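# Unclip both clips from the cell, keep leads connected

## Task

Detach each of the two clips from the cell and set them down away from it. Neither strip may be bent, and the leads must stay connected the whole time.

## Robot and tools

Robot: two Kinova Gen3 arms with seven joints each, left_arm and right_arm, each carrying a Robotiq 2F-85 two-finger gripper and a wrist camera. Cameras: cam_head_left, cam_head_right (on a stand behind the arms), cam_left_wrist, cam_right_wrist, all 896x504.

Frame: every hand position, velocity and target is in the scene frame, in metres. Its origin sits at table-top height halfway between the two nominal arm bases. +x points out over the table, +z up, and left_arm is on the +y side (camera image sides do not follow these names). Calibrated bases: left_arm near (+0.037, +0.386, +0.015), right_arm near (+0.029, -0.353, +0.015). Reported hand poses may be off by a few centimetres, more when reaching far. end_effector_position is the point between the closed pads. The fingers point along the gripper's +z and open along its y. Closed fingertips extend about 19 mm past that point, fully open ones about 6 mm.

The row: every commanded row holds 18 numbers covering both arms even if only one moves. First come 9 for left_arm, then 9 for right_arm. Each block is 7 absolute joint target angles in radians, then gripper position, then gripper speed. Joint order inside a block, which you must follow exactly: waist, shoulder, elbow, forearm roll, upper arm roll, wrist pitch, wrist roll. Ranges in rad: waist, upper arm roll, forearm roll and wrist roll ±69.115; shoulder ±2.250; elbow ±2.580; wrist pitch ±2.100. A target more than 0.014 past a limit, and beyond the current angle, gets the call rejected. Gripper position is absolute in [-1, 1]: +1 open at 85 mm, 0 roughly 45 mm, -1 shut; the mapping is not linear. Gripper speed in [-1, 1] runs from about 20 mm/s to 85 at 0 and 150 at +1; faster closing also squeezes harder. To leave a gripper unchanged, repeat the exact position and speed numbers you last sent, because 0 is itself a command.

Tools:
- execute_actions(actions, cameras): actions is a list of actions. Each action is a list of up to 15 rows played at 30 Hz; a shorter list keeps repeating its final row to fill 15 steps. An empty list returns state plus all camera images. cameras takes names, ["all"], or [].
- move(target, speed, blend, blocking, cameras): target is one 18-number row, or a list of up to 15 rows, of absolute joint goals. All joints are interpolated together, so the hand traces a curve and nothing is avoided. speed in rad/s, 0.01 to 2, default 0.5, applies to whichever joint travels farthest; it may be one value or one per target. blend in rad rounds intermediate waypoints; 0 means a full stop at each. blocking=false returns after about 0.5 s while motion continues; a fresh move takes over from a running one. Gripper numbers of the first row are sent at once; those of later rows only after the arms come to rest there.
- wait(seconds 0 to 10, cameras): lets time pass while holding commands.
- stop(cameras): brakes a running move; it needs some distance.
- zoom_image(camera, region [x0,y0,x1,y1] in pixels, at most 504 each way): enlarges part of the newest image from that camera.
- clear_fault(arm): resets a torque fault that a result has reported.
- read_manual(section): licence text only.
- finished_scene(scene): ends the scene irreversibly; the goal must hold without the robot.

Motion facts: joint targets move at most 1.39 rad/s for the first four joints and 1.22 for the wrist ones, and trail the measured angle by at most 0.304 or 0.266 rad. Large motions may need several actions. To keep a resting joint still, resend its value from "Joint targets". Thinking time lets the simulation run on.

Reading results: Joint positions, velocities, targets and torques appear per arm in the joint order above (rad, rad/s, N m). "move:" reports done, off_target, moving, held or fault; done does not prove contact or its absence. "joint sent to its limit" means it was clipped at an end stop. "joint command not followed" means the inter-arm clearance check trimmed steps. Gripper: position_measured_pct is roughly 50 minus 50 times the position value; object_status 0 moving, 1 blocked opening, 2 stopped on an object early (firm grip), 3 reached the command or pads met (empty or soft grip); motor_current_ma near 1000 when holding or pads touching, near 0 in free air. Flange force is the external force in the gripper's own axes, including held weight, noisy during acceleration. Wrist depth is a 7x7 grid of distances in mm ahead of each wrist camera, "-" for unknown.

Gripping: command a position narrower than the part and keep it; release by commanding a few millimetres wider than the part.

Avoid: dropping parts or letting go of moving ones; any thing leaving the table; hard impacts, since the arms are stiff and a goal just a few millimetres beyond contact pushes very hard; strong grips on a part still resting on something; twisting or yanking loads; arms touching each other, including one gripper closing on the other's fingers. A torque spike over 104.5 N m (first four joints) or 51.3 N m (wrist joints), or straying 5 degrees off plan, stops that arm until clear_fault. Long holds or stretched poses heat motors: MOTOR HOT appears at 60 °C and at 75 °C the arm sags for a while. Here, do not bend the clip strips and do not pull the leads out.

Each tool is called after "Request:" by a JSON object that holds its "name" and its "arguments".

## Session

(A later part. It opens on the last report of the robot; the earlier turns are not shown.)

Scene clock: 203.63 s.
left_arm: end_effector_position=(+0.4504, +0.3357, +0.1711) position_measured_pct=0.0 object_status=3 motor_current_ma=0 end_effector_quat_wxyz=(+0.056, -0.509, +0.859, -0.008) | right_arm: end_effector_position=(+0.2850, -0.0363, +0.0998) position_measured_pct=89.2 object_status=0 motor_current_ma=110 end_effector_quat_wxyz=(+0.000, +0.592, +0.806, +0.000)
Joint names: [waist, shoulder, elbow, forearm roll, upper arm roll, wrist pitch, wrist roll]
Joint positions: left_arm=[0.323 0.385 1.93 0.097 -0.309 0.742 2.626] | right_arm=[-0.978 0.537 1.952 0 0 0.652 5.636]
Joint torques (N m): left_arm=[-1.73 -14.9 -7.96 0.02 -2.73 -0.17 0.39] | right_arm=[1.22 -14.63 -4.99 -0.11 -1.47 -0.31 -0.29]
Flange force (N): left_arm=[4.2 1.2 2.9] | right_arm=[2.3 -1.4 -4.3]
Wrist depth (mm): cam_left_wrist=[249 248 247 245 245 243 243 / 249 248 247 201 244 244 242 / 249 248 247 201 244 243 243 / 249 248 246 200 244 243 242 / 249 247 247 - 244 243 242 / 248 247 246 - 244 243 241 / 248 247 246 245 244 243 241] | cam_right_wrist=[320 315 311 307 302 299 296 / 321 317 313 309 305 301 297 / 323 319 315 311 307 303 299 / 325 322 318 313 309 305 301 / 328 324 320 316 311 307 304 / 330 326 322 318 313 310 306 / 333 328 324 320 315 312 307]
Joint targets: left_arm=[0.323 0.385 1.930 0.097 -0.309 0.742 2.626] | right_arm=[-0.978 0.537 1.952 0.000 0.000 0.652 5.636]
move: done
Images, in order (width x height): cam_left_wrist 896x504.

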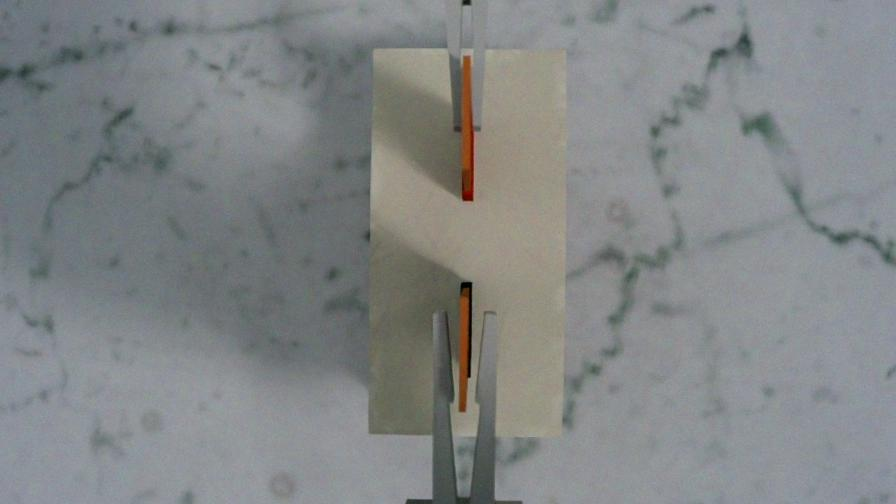

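Request:
{"name": "move", "arguments": {"target": [[0.323, 0.385, 1.930, 0.097, -0.309, 0.742, 2.626, 1, 1, -0.9776, 0.5375, 1.9523, 0, 0, 0.6518, 5.6358, -0.55, -1],[0.323, 0.385, 1.930, 0.097, -0.309, 0.742, 2.626, 1, 1, -0.9776, 0.5095, 1.9388, 0, 0, 0.6933, 5.6358, -0.55, -1],[0.323, 0.385, 1.930, 0.097, -0.309, 0.742, 2.626, 1, 1, -0.9776, 0.5095, 1.9388, 0, 0, 0.6933, 5.6358, -0.72, -1]], "speed": 0.1, "cameras": ["cam_left_wrist"]}}

Request:
{"name": "zoom_image", "arguments": {"camera": "cam_left_wrist", "region": [340, 250, 600, 504]}}

Scene clock: 220.93 s.
left_arm: end_effector_position=(+0.4504, +0.3357, +0.1711) position_measured_pct=0.0 object_status=3 motor_current_ma=0 end_effector_quat_wxyz=(+0.056, -0.509, +0.859, -0.008) | right_arm: end_effector_position=(+0.2850, -0.0363, +0.1138) position_measured_pct=85.7 object_status=0 motor_current_ma=0 end_effector_quat_wxyz=(+0.000, +0.592, +0.806, +0.000)
Joint names: [waist, shoulder, elbow, forearm roll, upper arm roll, wrist pitch, wrist roll]
Joint positions: left_arm=[0.323 0.385 1.93 0.097 -0.309 0.742 2.626] | right_arm=[-0.978 0.509 1.939 0 0 0.693 5.636]
Joint torques (N m): left_arm=[-1.74 -14.93 -7.98 0.03 -2.73 -0.14 0.4] | right_arm=[1.2 -14.52 -5.33 -0.06 -1.51 -0.32 -0.31]
Flange force (N): left_arm=[4.2 1.3 3.1] | right_arm=[2.0 -1.3 -4.1]
Wrist depth (mm): cam_left_wrist=[263 262 261 260 258 257 256 / 263 262 261 215 258 257 256 / 263 262 261 214 258 257 256 / 263 261 260 214 258 257 256 / 263 261 261 - 258 257 256 / 262 261 260 - 257 257 255 / 262 261 260 258 258 257 255] | cam_right_wrist=[320 315 310 307 303 299 295 / 321 317 313 308 305 301 297 / 324 319 315 311 307 304 299 / 325 322 317 313 309 306 301 / 328 324 320 316 311 308 303 / 331 326 322 318 314 310 306 / 333 328 324 320 316 312 308]
Joint targets: left_arm=[0.323 0.385 1.930 0.097 -0.309 0.742 2.626] | right_arm=[-0.978 0.509 1.939 0.000 0.000 0.693 5.636]
move: done
Images, in order (width x height): cam_left_wrist 896x504.

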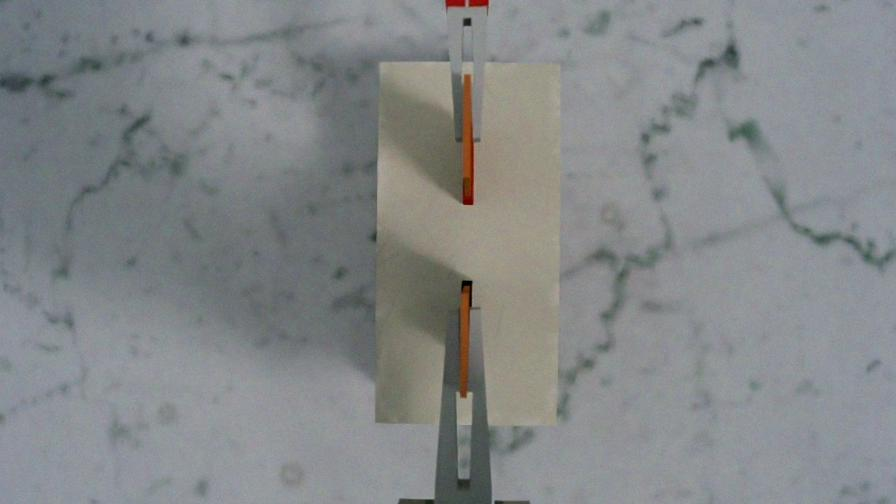

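Scaled by 1.938 from the camera's 896x504 image, which has a finer 1280x720 frame.

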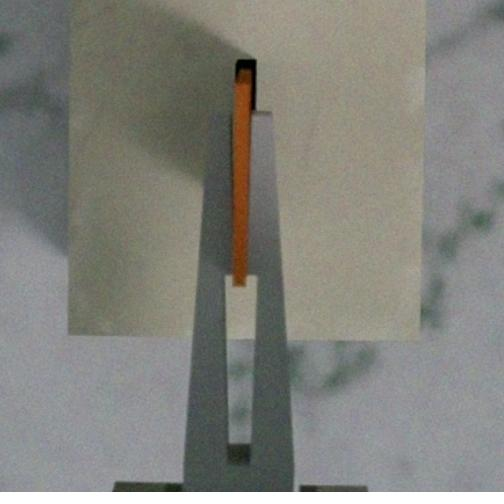

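Request:
{"name": "move", "arguments": {"target": [0.323, 0.385, 1.930, 0.097, -0.309, 0.742, 2.626, 1, 1, -0.9776, 0.5095, 1.9388, 0, 0, 0.6933, 5.6358, -0.78, -1], "speed": 0.1, "cameras": ["cam_left_wrist","cam_head_right"]}}

Request:
{"name": "zoom_image", "arguments": {"camera": "cam_left_wrist", "region": [340, 250, 600, 504]}}

Request:
{"name": "zoom_image", "arguments": {"camera": "cam_head_right", "region": [380, 220, 460, 300]}}

Scene clock: 225.50 s.
left_arm: end_effector_position=(+0.4504, +0.3357, +0.1711) position_measured_pct=0.0 object_status=3 motor_current_ma=0 end_effector_quat_wxyz=(+0.056, -0.509, +0.859, -0.008) | right_arm: end_effector_position=(+0.2850, -0.0363, +0.1138) position_measured_pct=89.2 object_status=0 motor_current_ma=110 end_effector_quat_wxyz=(+0.000, +0.592, +0.806, +0.000)
Joint names: [waist, shoulder, elbow, forearm roll, upper arm roll, wrist pitch, wrist roll]
Joint positions: left_arm=[0.323 0.385 1.93 0.097 -0.309 0.742 2.626] | right_arm=[-0.978 0.509 1.939 0 0 0.693 5.636]
Joint torques (N m): left_arm=[-1.74 -14.94 -8 0.05 -2.69 -0.2 0.45] | right_arm=[1.28 -14.55 -5.3 -0.12 -1.46 -0.33 -0.33]
Flange force (N): left_arm=[4.1 1.3 3.0] | right_arm=[2.2 -1.2 -4.1]
Wrist depth (mm): cam_left_wrist=[264 263 261 259 258 258 256 / 263 262 261 214 258 258 256 / 263 262 261 215 258 257 256 / 263 261 261 215 258 257 256 / 263 261 260 - 258 257 255 / 263 262 260 - 257 256 255 / 262 261 260 258 257 256 255] | cam_right_wrist=[319 315 310 307 303 299 295 / 321 317 313 309 305 301 297 / 323 319 315 311 307 303 300 / 326 320 318 313 310 305 301 / 328 324 319 315 312 307 304 / 331 326 323 318 313 310 306 / 333 328 325 320 316 312 308]
Joint targets: left_arm=[0.323 0.385 1.930 0.097 -0.309 0.742 2.626] | right_arm=[-0.978 0.509 1.939 0.000 0.000 0.693 5.636]
move: done
Images, in order (width x height): cam_head_right 896x504, cam_left_wrist 896x504.

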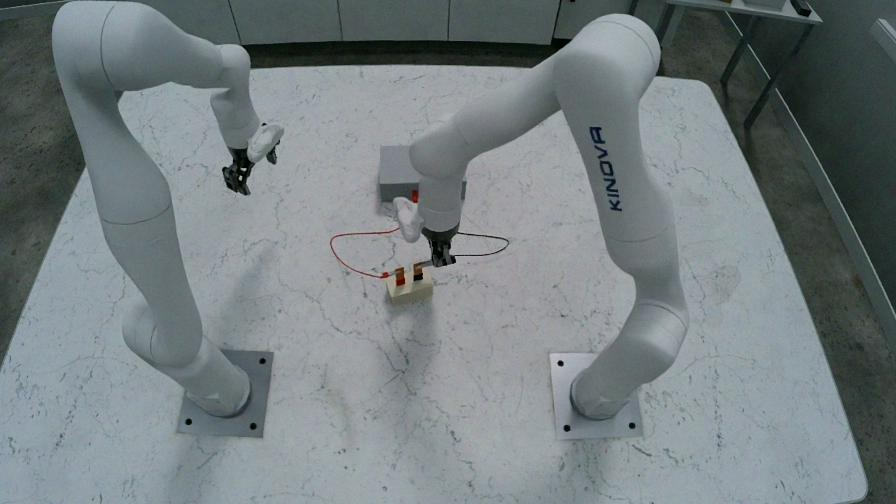

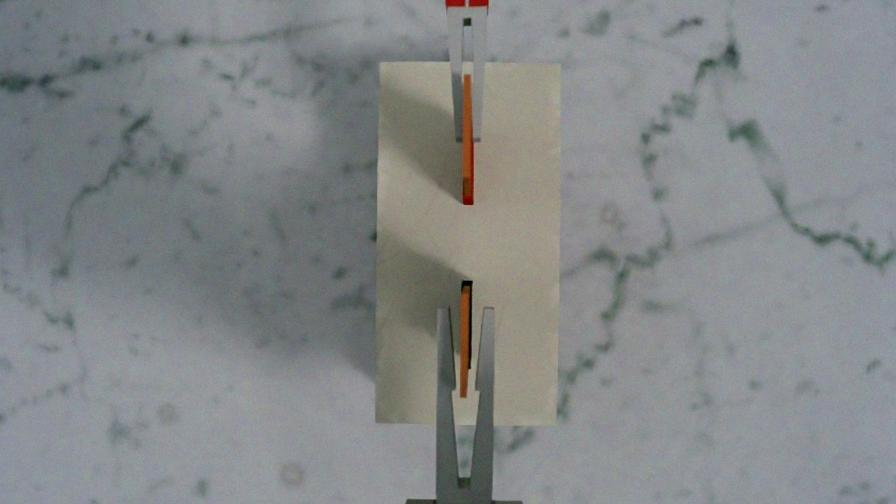

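Scaled by 1.938 from the camera's 896x504 image, which has a finer 1280x720 frame.

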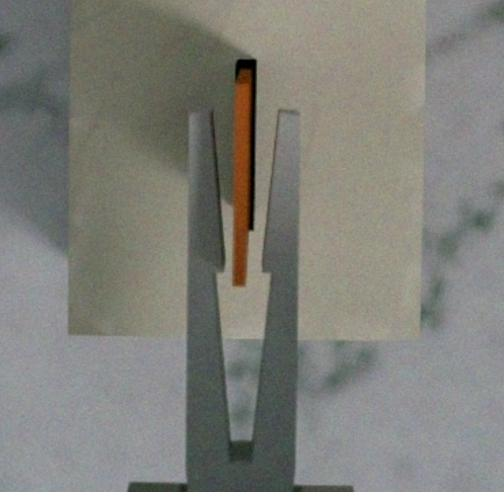

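Scaled by 6.300 from the camera's 896x504 image, which has a finer 1280x720 frame.

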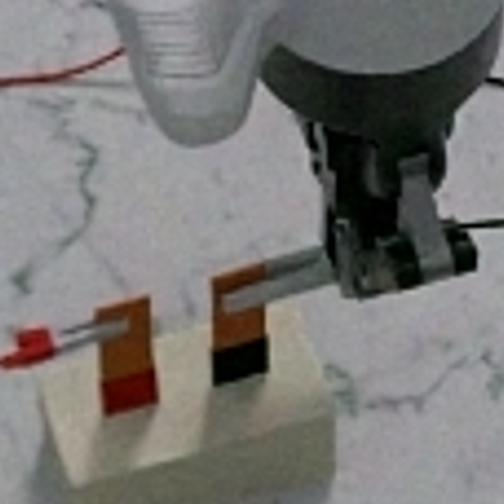

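Request:
{"name": "move", "arguments": {"target": [[0.323, 0.385, 1.930, 0.097, -0.309, 0.742, 2.626, 1, 1, -0.9776, 0.5095, 1.9388, 0, 0, 0.6933, 5.6358, -0.80, -1],[0.323, 0.385, 1.930, 0.097, -0.309, 0.742, 2.626, 1, 1, -0.9306, 0.4897, 1.9787, 0, 0, 0.6732, 5.6828, -0.80, -1]], "speed": 0.1, "cameras": ["cam_left_wrist","cam_head_right"]}}

Scene clock: 238.67 s.
left_arm: end_effector_position=(+0.4504, +0.3357, +0.1711) position_measured_pct=0.0 object_status=3 motor_current_ma=0 end_effector_quat_wxyz=(+0.056, -0.509, +0.859, -0.008) | right_arm: end_effector_position=(+0.2921, -0.0582, +0.1138) position_measured_pct=89.6 object_status=3 motor_current_ma=180 end_effector_quat_wxyz=(+0.000, +0.592, +0.806, +0.000)
Joint names: [waist, shoulder, elbow, forearm roll, upper arm roll, wrist pitch, wrist roll]
Joint positions: left_arm=[0.323 0.385 1.93 0.097 -0.309 0.742 2.626] | right_arm=[-0.931 0.49 1.979 0 0 0.673 5.683]
Joint torques (N m): left_arm=[-1.77 -14.93 -7.95 0.06 -2.67 -0.15 0.4] | right_arm=[1.29 -14.06 -5.14 -0.07 -1.48 -0.27 -0.28]
Flange force (N): left_arm=[4.3 1.2 3.0] | right_arm=[2.4 -1.3 -4.1]
Wrist depth (mm): cam_left_wrist=[263 263 261 215 258 258 256 / 263 262 261 215 258 257 256 / 263 262 261 215 258 257 257 / 263 262 261 215 258 258 256 / 263 261 260 215 258 257 256 / 262 262 260 258 258 256 256 / 262 261 260 259 257 257 255] | cam_right_wrist=[320 315 311 307 302 299 296 / 321 316 312 309 305 301 298 / 324 319 315 311 307 303 299 / 326 322 318 314 309 305 302 / 329 324 320 316 312 308 304 / 331 325 322 318 314 310 307 / 334 329 325 320 316 312 308]
Joint targets: left_arm=[0.323 0.385 1.930 0.097 -0.309 0.742 2.626] | right_arm=[-0.931 0.490 1.979 0.000 0.000 0.673 5.683]
move: done
Images, in order (width x height): cam_head_right 896x504, cam_left_wrist 896x504.

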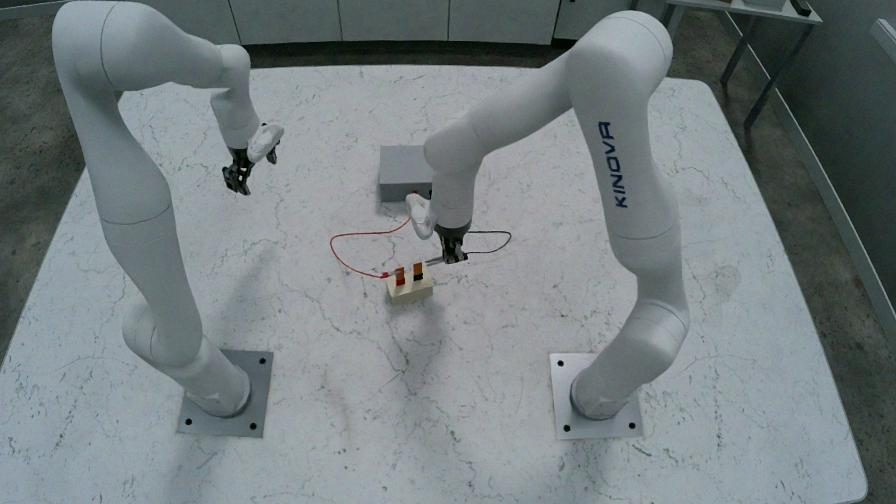

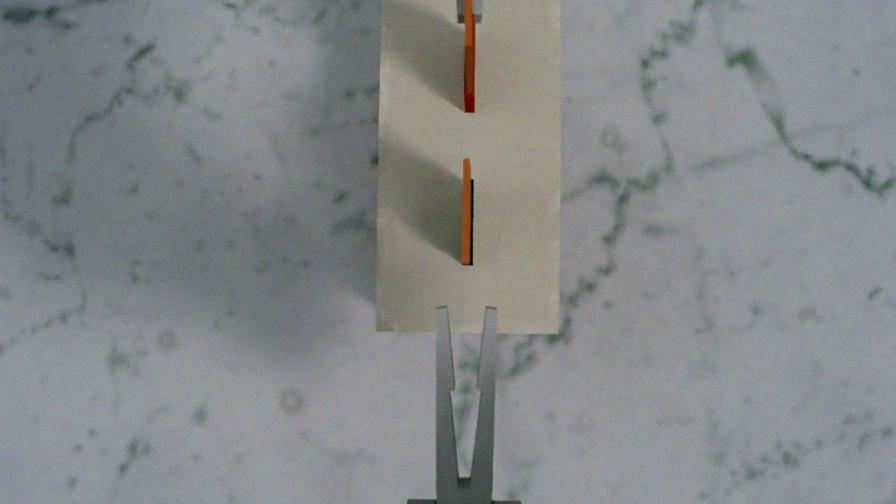

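Request:
{"name": "move", "arguments": {"target": [[0.323, 0.385, 1.930, 0.097, -0.309, 0.742, 2.626, 1, 1, -0.8798, 0.4711, 2.0161, 0, 0, 0.6544, 5.7336, -0.80, -1],[0.323, 0.385, 1.930, 0.097, -0.309, 0.742, 2.626, 1, 1, -0.8270, 0.4549, 2.0484, 0, 0, 0.6383, 5.7864, -0.80, -1],[0.323, 0.385, 1.930, 0.097, -0.309, 0.742, 2.626, 1, 1, -0.8270, 0.5794, 2.0943, 0, 0, 0.4679, 5.7864, -0.80, -1],[0.323, 0.385, 1.930, 0.097, -0.309, 0.742, 2.626, 1, 1, -0.8270, 0.6703, 2.1112, 0, 0, 0.3601, 5.7864, -0.80, -1]], "speed": [0.15,0.15,0.12,0.1], "blend": [0.02,0.02,0.02,0], "cameras": ["cam_left_wrist","cam_head_right"]}}

Request:
{"name": "zoom_image", "arguments": {"camera": "cam_head_right", "region": [380, 220, 500, 320]}}

Scene clock: 256.80 s.
left_arm: end_effector_position=(+0.4504, +0.3357, +0.1711) position_measured_pct=0.0 object_status=3 motor_current_ma=0 end_effector_quat_wxyz=(+0.056, -0.509, +0.859, -0.008) | right_arm: end_effector_position=(+0.3060, -0.1026, +0.0238) position_measured_pct=89.6 object_status=3 motor_current_ma=180 end_effector_quat_wxyz=(+0.000, +0.592, +0.806, +0.000)
Joint names: [waist, shoulder, elbow, forearm roll, upper arm roll, wrist pitch, wrist roll]
Joint positions: left_arm=[0.323 0.385 1.93 0.097 -0.309 0.742 2.626] | right_arm=[-0.827 0.67 2.111 0 0 0.36 5.786]
Joint torques (N m): left_arm=[-1.7 -15 -7.95 0.03 -2.73 -0.17 0.48] | right_arm=[1.22 -14.67 -2.56 -0.09 -1.4 -0.27 -0.34]
Flange force (N): left_arm=[3.8 1.1 3.2] | right_arm=[3.8 -0.3 -4.4]
Wrist depth (mm): cam_left_wrist=[172 172 - - - 168 168 / 173 171 170 169 169 168 168 / 172 171 171 170 169 168 168 / 172 171 170 170 169 168 168 / 172 171 170 169 169 168 167 / 172 171 170 170 169 168 167 / 171 171 170 169 168 168 167] | cam_right_wrist=[319 315 311 307 302 299 296 / 321 317 313 309 305 301 298 / 324 319 316 311 307 303 299 / 325 322 318 313 309 305 302 / 328 324 320 315 311 307 304 / 330 325 322 318 314 310 306 / 333 328 325 320 316 312 308]
Joint targets: left_arm=[0.323 0.385 1.930 0.097 -0.309 0.742 2.626] | right_arm=[-0.827 0.670 2.111 0.000 0.000 0.360 5.786]
move: done
Images, in order (width x height): cam_head_right 896x504, cam_left_wrist 896x504.

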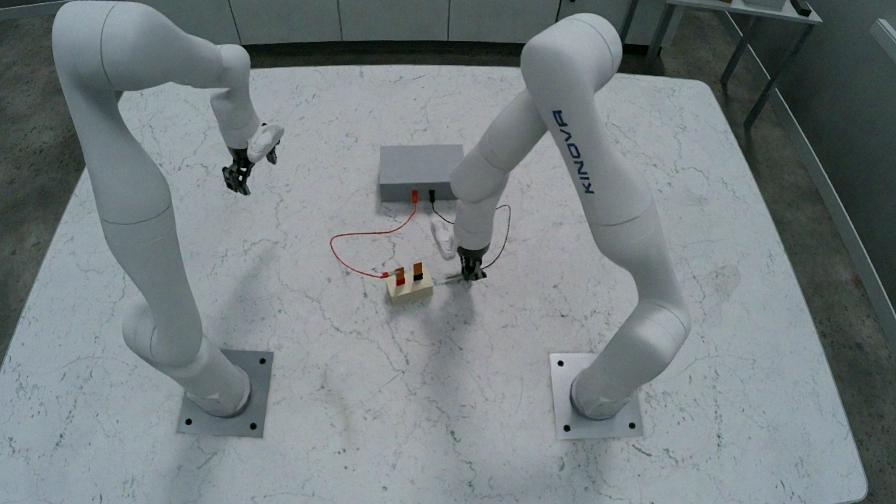

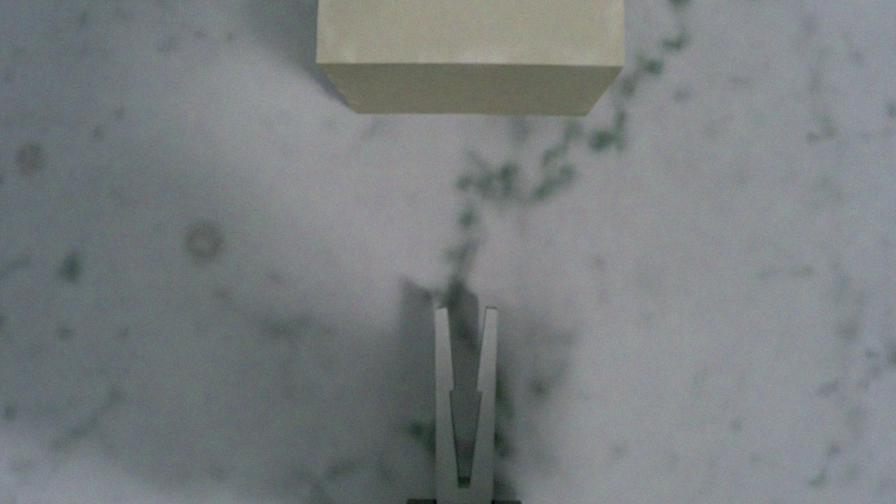

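Scaled by 4.200 from the camera's 896x504 image, which has a finer 1280x720 frame.

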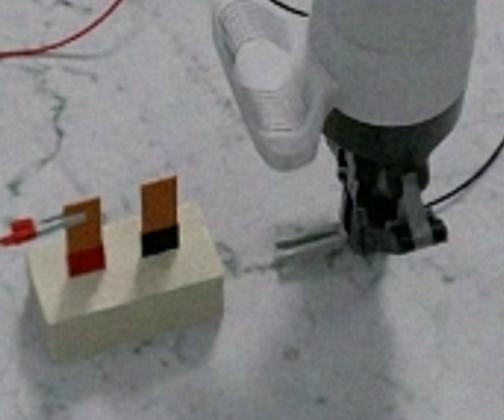

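Request:
{"name": "move", "arguments": {"target": [0.323, 0.385, 1.930, 0.097, -0.309, 0.742, 2.626, 1, 1, -0.8270, 0.6807, 2.1124, 0, 0, 0.3485, 5.7864, -0.80, -1], "speed": 0.03}}

Scene clock: 264.03 s.
left_arm: end_effector_position=(+0.4504, +0.3357, +0.1711) position_measured_pct=0.0 object_status=3 motor_current_ma=0 end_effector_quat_wxyz=(+0.056, -0.509, +0.859, -0.008) | right_arm: end_effector_position=(+0.3060, -0.1026, +0.0199) position_measured_pct=89.6 object_status=3 motor_current_ma=180 end_effector_quat_wxyz=(+0.000, +0.592, +0.806, +0.000)
Joint names: [waist, shoulder, elbow, forearm roll, upper arm roll, wrist pitch, wrist roll]
Joint positions: left_arm=[0.323 0.385 1.93 0.097 -0.309 0.742 2.626] | right_arm=[-0.827 0.68 2.112 0 0 0.349 5.786]
Joint torques (N m): left_arm=[-1.73 -14.83 -7.89 0.04 -2.74 -0.21 0.39] | right_arm=[0.77 -2.76 -4.14 -0.05 -2.03 -3.19 -0.29]
Flange force (N): left_arm=[4.1 1.0 2.6] | right_arm=[-1.3 -8.9 -43.5]
Wrist depth (mm): cam_left_wrist=[169 168 - - - 165 165 / 169 168 168 167 166 165 165 / 169 168 167 166 166 165 - / 168 168 167 166 166 165 - / 168 168 167 166 166 165 - / 168 167 167 166 165 164 - / 168 167 167 166 165 164 -] | cam_right_wrist=[319 315 310 307 303 299 296 / 321 316 313 309 305 301 297 / 324 319 315 311 307 303 299 / 326 322 317 313 309 305 302 / 328 324 320 316 311 308 304 / 330 326 322 318 314 310 306 / 333 328 325 320 316 312 308]
Joint targets: left_arm=[0.323 0.385 1.930 0.097 -0.309 0.742 2.626] | right_arm=[-0.827 0.681 2.112 0.000 0.000 0.348 5.786]
move: done

Request:
{"name": "move", "arguments": {"target": [[0.323, 0.385, 1.930, 0.097, -0.309, 0.742, 2.626, 1, 1, -0.8270, 0.6768, 2.1120, 0, 0, 0.3528, 5.7864, -0.80, -1],[0.323, 0.385, 1.930, 0.097, -0.309, 0.742, 2.626, 1, 1, -0.8270, 0.6768, 2.1120, 0, 0, 0.3528, 5.7864, -0.65, -1]], "speed": 0.05, "cameras": ["cam_left_wrist","cam_head_right"]}}

Request:
{"name": "zoom_image", "arguments": {"camera": "cam_head_right", "region": [380, 220, 500, 320]}}

Scene clock: 268.80 s.
left_arm: end_effector_position=(+0.4504, +0.3357, +0.1711) position_measured_pct=0.0 object_status=3 motor_current_ma=0 end_effector_quat_wxyz=(+0.056, -0.509, +0.859, -0.008) | right_arm: end_effector_position=(+0.3060, -0.1026, +0.0213) position_measured_pct=82.3 object_status=0 motor_current_ma=0 end_effector_quat_wxyz=(+0.000, +0.592, +0.806, +0.000)
Joint names: [waist, shoulder, elbow, forearm roll, upper arm roll, wrist pitch, wrist roll]
Joint positions: left_arm=[0.323 0.385 1.93 0.097 -0.309 0.742 2.626] | right_arm=[-0.827 0.677 2.112 0 0 0.353 5.786]
Joint torques (N m): left_arm=[-1.69 -14.94 -7.88 0.07 -2.71 -0.19 0.42] | right_arm=[1.24 -14.67 -2.49 -0.07 -1.43 -0.28 -0.29]
Flange force (N): left_arm=[3.9 0.9 2.9] | right_arm=[3.9 -0.3 -4.5]
Wrist depth (mm): cam_left_wrist=[170 169 - - - 166 165 / 170 169 168 167 166 166 165 / 169 169 168 167 166 166 165 / 169 169 168 167 166 165 165 / 169 168 168 167 166 166 165 / 169 168 167 167 166 165 165 / 169 168 167 167 166 165 -] | cam_right_wrist=[319 315 310 307 303 299 296 / 321 316 313 308 305 301 298 / 324 319 315 311 307 303 299 / 325 322 317 313 309 305 302 / 329 324 320 315 311 308 304 / 331 326 322 318 313 310 306 / 333 329 324 320 315 312 308]
Joint targets: left_arm=[0.323 0.385 1.930 0.097 -0.309 0.742 2.626] | right_arm=[-0.827 0.677 2.112 0.000 0.000 0.353 5.786]
move: done
Images, in order (width x height): cam_head_right 896x504, cam_left_wrist 896x504.

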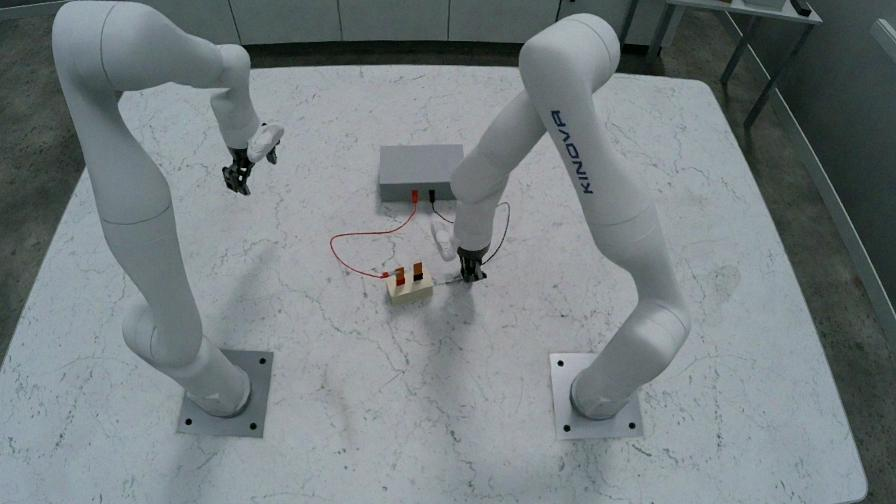

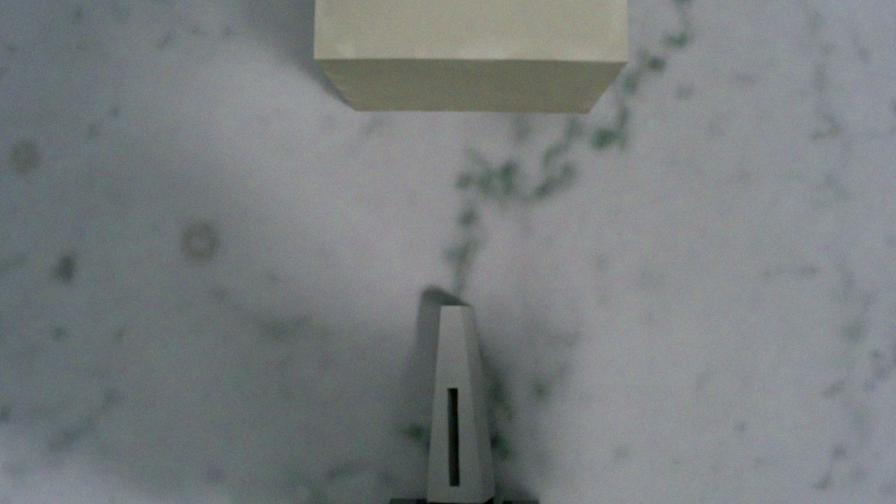

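Scaled by 4.200 from the camera's 896x504 image, which has a finer 1280x720 frame.

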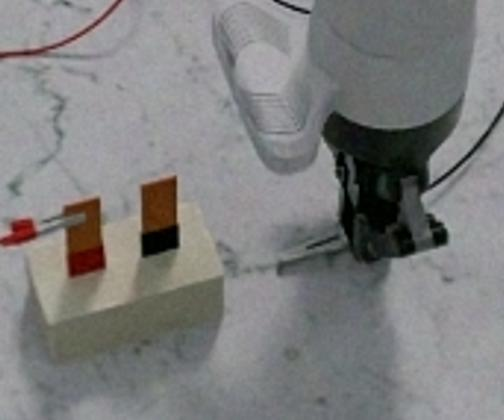

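Request:
{"name": "move", "arguments": {"target": [[0.323, 0.385, 1.930, 0.097, -0.309, 0.742, 2.626, 1, 1, -0.8270, 0.6768, 2.1120, 0, 0, 0.3528, 5.7864, -0.2, -0.6],[0.323, 0.385, 1.930, 0.097, -0.309, 0.742, 2.626, 1, 1, -0.8270, 0.5794, 2.0943, 0, 0, 0.4679, 5.7864, -0.2, -0.6],[0.323, 0.385, 1.930, 0.097, -0.309, 0.742, 2.626, 1, 1, -0.8270, 0.3817, 2.0049, 0, 0, 0.7550, 5.7864, -0.2, -0.6]], "speed": [0.1,0.1,0.3], "blend": [0,0.03,0], "cameras": ["cam_left_wrist","cam_head_right"]}}

Request:
{"name": "zoom_image", "arguments": {"camera": "cam_head_right", "region": [380, 220, 500, 320]}}

Scene clock: 277.50 s.
left_arm: end_effector_position=(+0.4504, +0.3357, +0.1711) position_measured_pct=0.0 object_status=3 motor_current_ma=0 end_effector_quat_wxyz=(+0.056, -0.509, +0.859, -0.008) | right_arm: end_effector_position=(+0.3060, -0.1026, +0.1498) position_measured_pct=60.2 object_status=3 motor_current_ma=0 end_effector_quat_wxyz=(+0.000, +0.592, +0.806, +0.000)
Joint names: [waist, shoulder, elbow, forearm roll, upper arm roll, wrist pitch, wrist roll]
Joint positions: left_arm=[0.323 0.385 1.93 0.097 -0.309 0.742 2.626] | right_arm=[-0.827 0.382 2.005 0 0 0.755 5.786]
Joint torques (N m): left_arm=[-1.68 -14.97 -8.06 0.07 -2.75 -0.23 0.39] | right_arm=[1.16 -12.69 -5.71 -0.09 -1.49 -0.31 -0.33]
Flange force (N): left_arm=[4.1 1.3 3.0] | right_arm=[1.5 -0.7 -4.1]
Wrist depth (mm): cam_left_wrist=[300 299 298 251 295 293 292 / 300 299 297 251 294 294 291 / 300 299 297 295 294 293 291 / 299 299 297 296 295 292 292 / 300 298 297 295 293 293 292 / 300 298 297 295 294 292 292 / 299 298 296 294 293 291 290] | cam_right_wrist=[320 314 310 307 302 299 296 / 320 317 313 308 305 301 297 / 324 319 315 311 307 304 299 / 326 322 317 313 309 305 301 / 329 324 320 315 312 308 304 / 331 326 322 318 314 310 306 / 333 328 324 320 316 312 308]
Joint targets: left_arm=[0.323 0.385 1.930 0.097 -0.309 0.742 2.626] | right_arm=[-0.827 0.382 2.005 0.000 0.000 0.755 5.786]
move: done
Images, in order (width x height): cam_head_right 896x504, cam_left_wrist 896x504.

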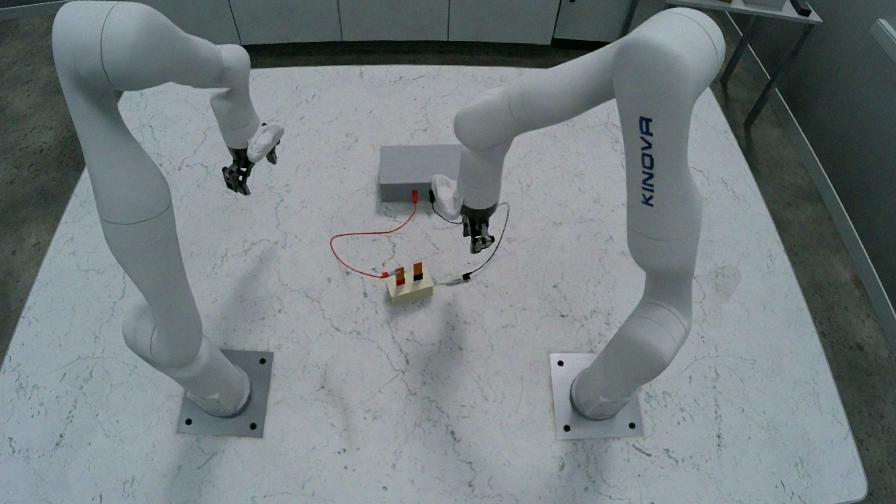

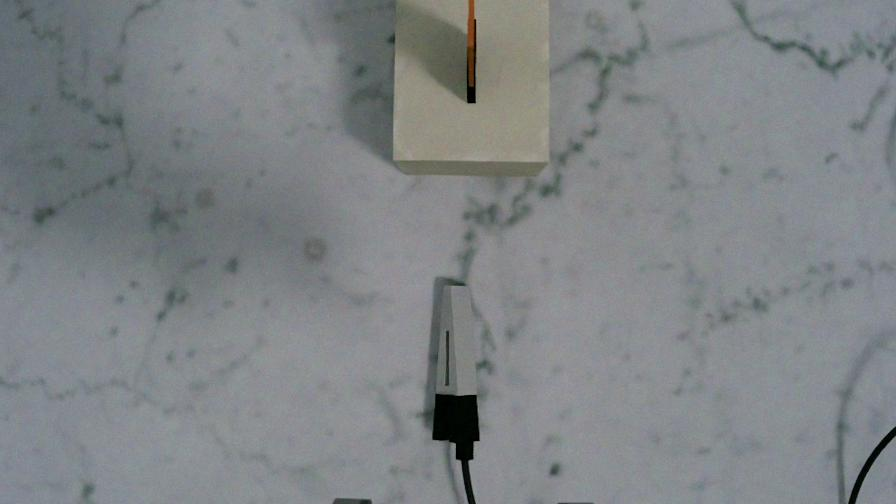

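Scaled by 4.200 from the camera's 896x504 image, which has a finer 1280x720 frame.

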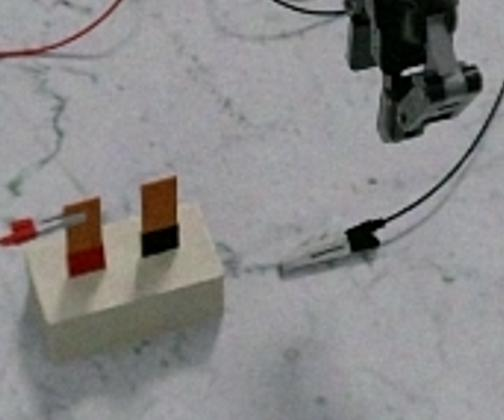

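Request:
{"name": "move", "arguments": {"target": [[0.323, 0.385, 1.930, 0.097, -0.309, 0.742, 2.626, 1, 1, -1.1648, 0.5102, 1.5786, 0, 0, 1.0528, 8.5888, -0.4, -0.5],[0.323, 0.385, 1.930, 0.097, -0.309, 0.742, 2.626, 1, 1, -1.1648, 0.5618, 1.6366, 0, 0, 0.9432, 8.5888, -0.4, -0.5]], "speed": [1.2,0.3], "cameras": ["cam_left_wrist","cam_head_right"]}}

Request:
{"name": "zoom_image", "arguments": {"camera": "cam_left_wrist", "region": [340, 250, 600, 504]}}

Scene clock: 298.77 s.
left_arm: end_effector_position=(+0.4504, +0.3357, +0.1711) position_measured_pct=0.0 object_status=3 motor_current_ma=0 end_effector_quat_wxyz=(+0.056, -0.509, +0.859, -0.008) | right_arm: end_effector_position=(+0.2520, +0.0716, +0.1598) position_measured_pct=69.7 object_status=3 motor_current_ma=0 end_effector_quat_wxyz=(+0.000, +0.806, -0.592, +0.000)
Joint names: [waist, shoulder, elbow, forearm roll, upper arm roll, wrist pitch, wrist roll]
Joint positions: left_arm=[0.323 0.385 1.93 0.097 -0.309 0.742 2.626] | right_arm=[-1.165 0.562 1.637 0 0 0.943 8.589]
Joint torques (N m): left_arm=[-1.72 -14.99 -7.96 0.1 -2.62 -0.19 0.43] | right_arm=[1.19 -16.82 -6.83 -0.08 -1.48 -0.24 -0.34]
Flange force (N): left_arm=[4.0 1.1 3.0] | right_arm=[-1.0 1.4 -3.5]
Wrist depth (mm): cam_left_wrist=[310 309 307 306 305 305 303 / 309 308 308 307 305 304 303 / 309 308 307 261 305 304 302 / 309 308 307 261 305 303 302 / 308 307 306 260 304 302 302 / 308 307 306 260 304 303 301 / 307 306 305 304 303 302 301] | cam_right_wrist=[319 315 310 307 303 299 296 / 321 316 313 308 305 301 297 / 324 319 315 311 307 303 299 / 326 322 317 313 309 305 302 / 329 324 320 316 312 308 304 / 331 326 323 318 314 310 306 / 333 329 324 321 316 312 308]
Joint targets: left_arm=[0.323 0.385 1.930 0.097 -0.309 0.742 2.626] | right_arm=[-1.165 0.562 1.637 0.000 0.000 0.943 8.589]
move: done
Images, in order (width x height): cam_head_right 896x504, cam_left_wrist 896x504.

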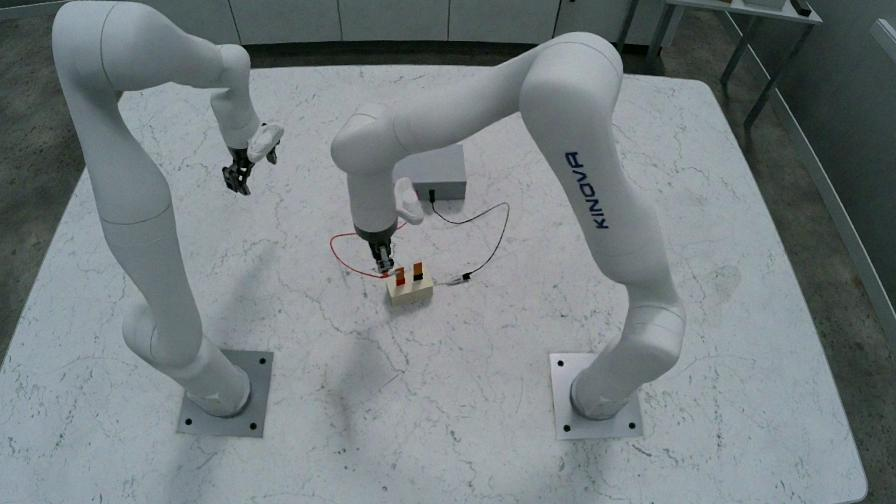

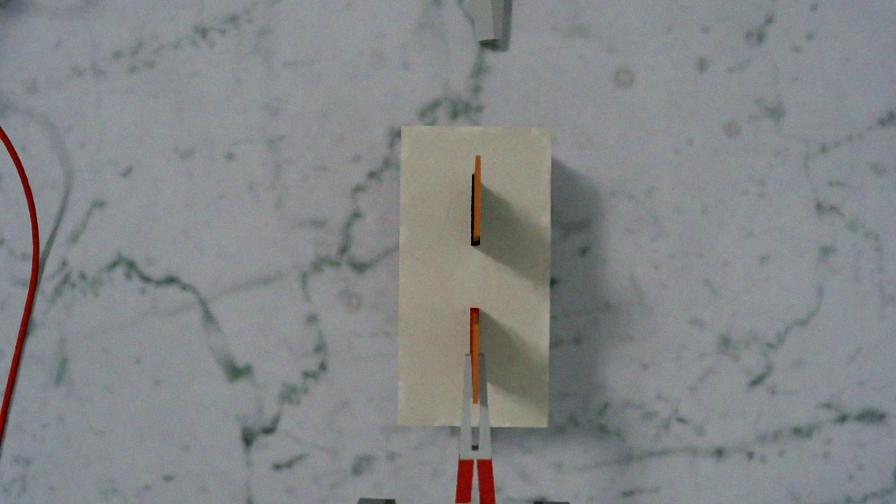

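Scaled by 1.938 from the camera's 896x504 image, which has a finer 1280x720 frame.

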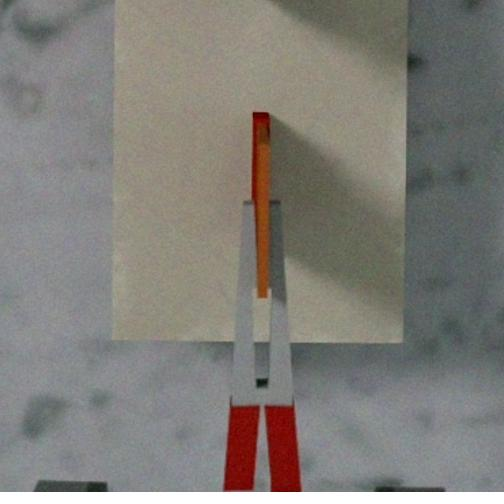

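Request:
{"name": "move", "arguments": {"target": [0.323, 0.385, 1.930, 0.097, -0.309, 0.742, 2.626, 1, 1, -1.1709, 0.6062, 1.6720, 0, 0, 0.8634, 8.5826, -0.55, -0.5], "speed": 0.1, "cameras": ["cam_left_wrist","cam_head_left","cam_head_right"]}}

Request:
{"name": "zoom_image", "arguments": {"camera": "cam_left_wrist", "region": [340, 250, 600, 504]}}

Request:
{"name": "zoom_image", "arguments": {"camera": "cam_head_left", "region": [360, 240, 440, 320]}}

Request:
{"name": "zoom_image", "arguments": {"camera": "cam_head_right", "region": [360, 240, 440, 320]}}

Scene clock: 332.77 s.
left_arm: end_effector_position=(+0.4504, +0.3357, +0.1711) position_measured_pct=0.0 object_status=3 motor_current_ma=0 end_effector_quat_wxyz=(+0.056, -0.509, +0.859, -0.008) | right_arm: end_effector_position=(+0.2494, +0.0730, +0.1298) position_measured_pct=77.5 object_status=3 motor_current_ma=0 end_effector_quat_wxyz=(+0.000, +0.806, -0.592, +0.000)
Joint names: [waist, shoulder, elbow, forearm roll, upper arm roll, wrist pitch, wrist roll]
Joint positions: left_arm=[0.323 0.385 1.93 0.097 -0.309 0.742 2.626] | right_arm=[-1.171 0.606 1.672 0 0 0.863 8.583]
Joint torques (N m): left_arm=[-1.74 -14.92 -7.96 -0.02 -2.77 -0.23 0.44] | right_arm=[1.22 -17.14 -6.29 -0.01 -1.36 -0.24 -0.35]
Flange force (N): left_arm=[4.0 1.1 2.9] | right_arm=[-1.5 1.3 -3.7]
Wrist depth (mm): cam_left_wrist=[280 278 277 276 275 274 274 / 279 278 278 231 275 275 273 / 279 277 276 231 274 274 273 / 278 277 276 230 274 273 272 / 278 276 276 230 274 273 272 / 276 276 275 230 273 273 272 / 277 276 275 274 274 272 271] | cam_right_wrist=[319 315 310 307 303 299 296 / 322 317 313 308 305 301 297 / 323 319 315 311 307 302 299 / 326 321 317 313 309 305 302 / 329 324 320 316 312 307 304 / 331 325 322 318 314 310 306 / 333 328 324 320 316 312 308]
Joint targets: left_arm=[0.323 0.385 1.930 0.097 -0.309 0.742 2.626] | right_arm=[-1.171 0.606 1.672 0.000 0.000 0.863 8.583]
move: done
Images, in order (width x height): cam_head_left 896x504, cam_head_right 896x504, cam_left_wrist 896x504.

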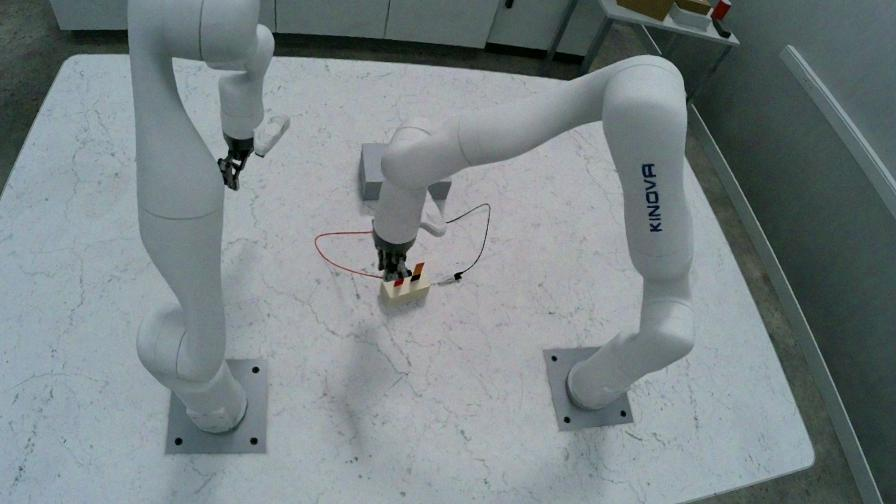

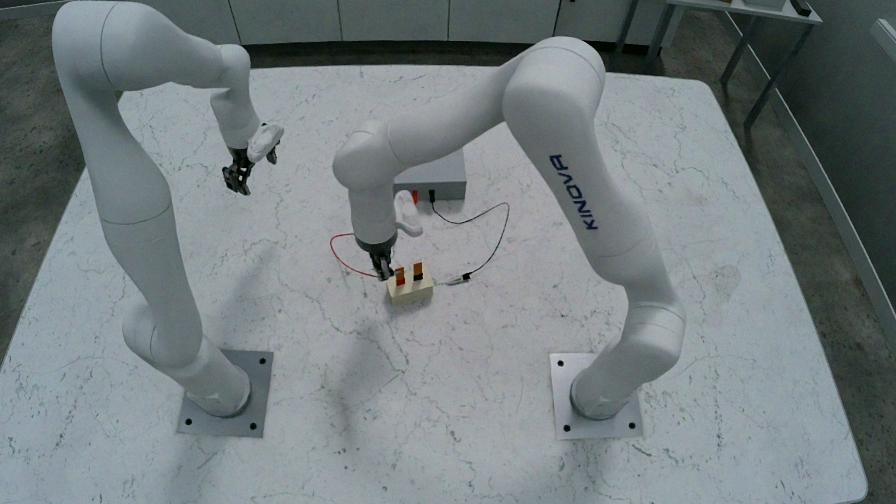

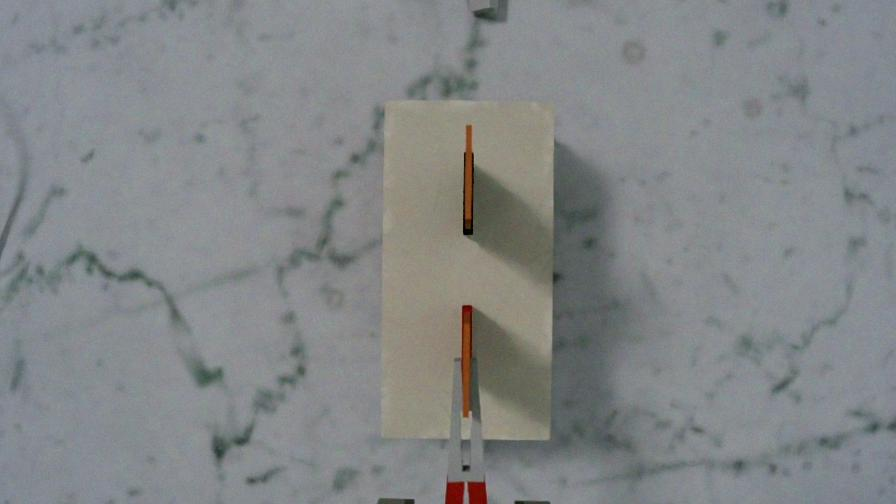

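Scaled by 1.938 from the camera's 896x504 image, which has a finer 1280x720 frame.

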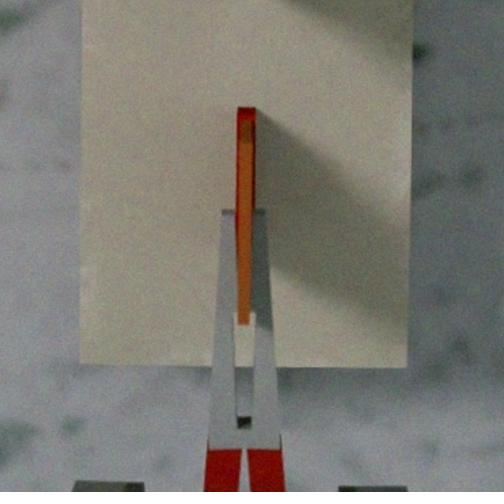

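Scaled by 6.300 from the camera's 896x504 image, which has a finer 1280x720 frame.

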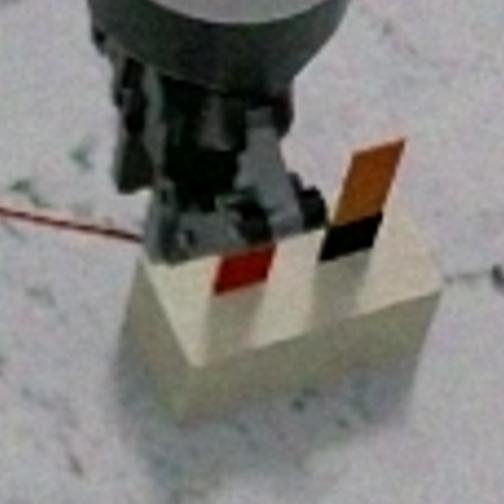

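Scaled by 6.300 from the camera's 896x504 image, which has a finer 1280x720 frame.

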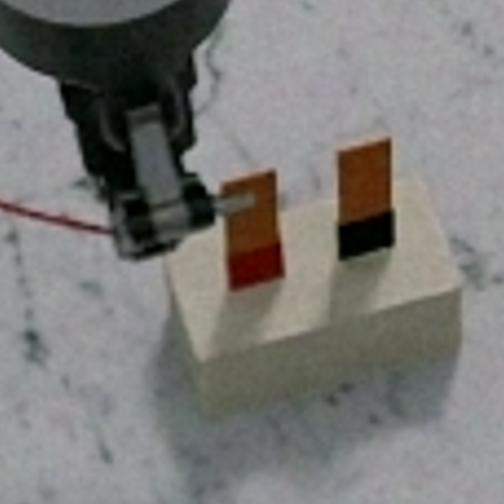

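Request:
{"name": "move", "arguments": {"target": [[0.323, 0.385, 1.930, 0.097, -0.309, 0.742, 2.626, 1, 1, -1.1709, 0.6382, 1.6920, 0, 0, 0.8114, 8.5826, -0.55, -0.5],[0.323, 0.385, 1.930, 0.097, -0.309, 0.742, 2.626, 1, 1, -1.1709, 0.6382, 1.6920, 0, 0, 0.8114, 8.5826, -0.74, -1]], "speed": 0.1, "cameras": ["cam_left_wrist"]}}

Request:
{"name": "zoom_image", "arguments": {"camera": "cam_left_wrist", "region": [340, 250, 600, 504]}}

Scene clock: 341.87 s.
left_arm: end_effector_position=(+0.4504, +0.3357, +0.1711) position_measured_pct=0.0 object_status=3 motor_current_ma=0 end_effector_quat_wxyz=(+0.056, -0.509, +0.859, -0.008) | right_arm: end_effector_position=(+0.2494, +0.0730, +0.1098) position_measured_pct=87.0 object_status=0 motor_current_ma=0 end_effector_quat_wxyz=(+0.000, +0.806, -0.592, +0.000)
Joint names: [waist, shoulder, elbow, forearm roll, upper arm roll, wrist pitch, wrist roll]
Joint positions: left_arm=[0.323 0.385 1.93 0.097 -0.309 0.742 2.626] | right_arm=[-1.171 0.638 1.692 0 0 0.811 8.583]
Joint torques (N m): left_arm=[-1.73 -14.9 -7.87 0.04 -2.73 -0.18 0.44] | right_arm=[1.21 -17.34 -5.98 0 -1.3 -0.21 -0.32]
Flange force (N): left_arm=[4.0 1.0 2.8] | right_arm=[-1.6 1.4 -3.7]
Wrist depth (mm): cam_left_wrist=[260 258 257 256 255 254 254 / 259 258 257 211 255 254 253 / 259 258 256 - 255 254 254 / 258 257 256 210 210 253 253 / 257 257 256 210 209 253 252 / 257 256 256 210 253 253 252 / 257 256 255 254 253 252 252] | cam_right_wrist=[319 315 310 307 302 299 295 / 321 317 313 308 305 301 298 / 323 319 314 311 307 303 299 / 326 322 318 313 309 306 302 / 329 324 320 316 312 307 304 / 331 326 322 318 313 310 306 / 333 328 324 320 316 312 308]
Joint targets: left_arm=[0.323 0.385 1.930 0.097 -0.309 0.742 2.626] | right_arm=[-1.171 0.638 1.692 0.000 0.000 0.811 8.583]
move: done
Images, in order (width x height): cam_left_wrist 896x504.

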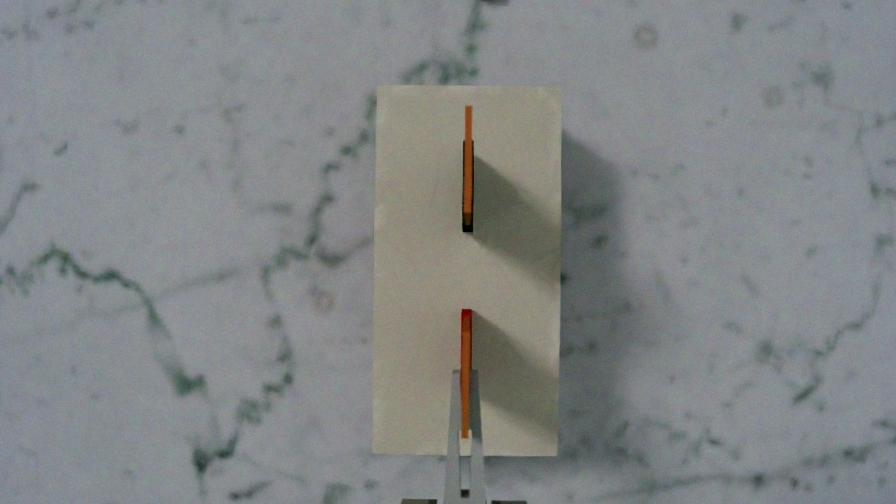

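Scaled by 1.938 from the camera's 896x504 image, which has a finer 1280x720 frame.

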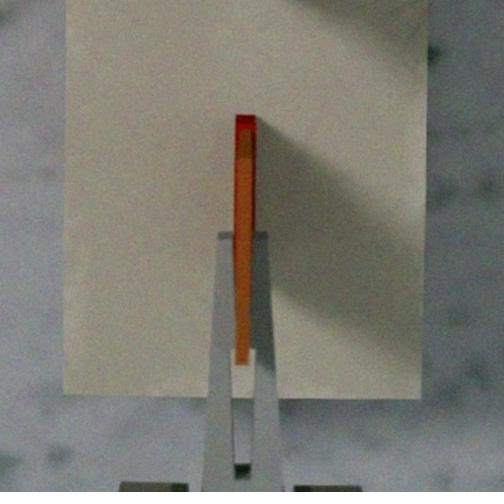

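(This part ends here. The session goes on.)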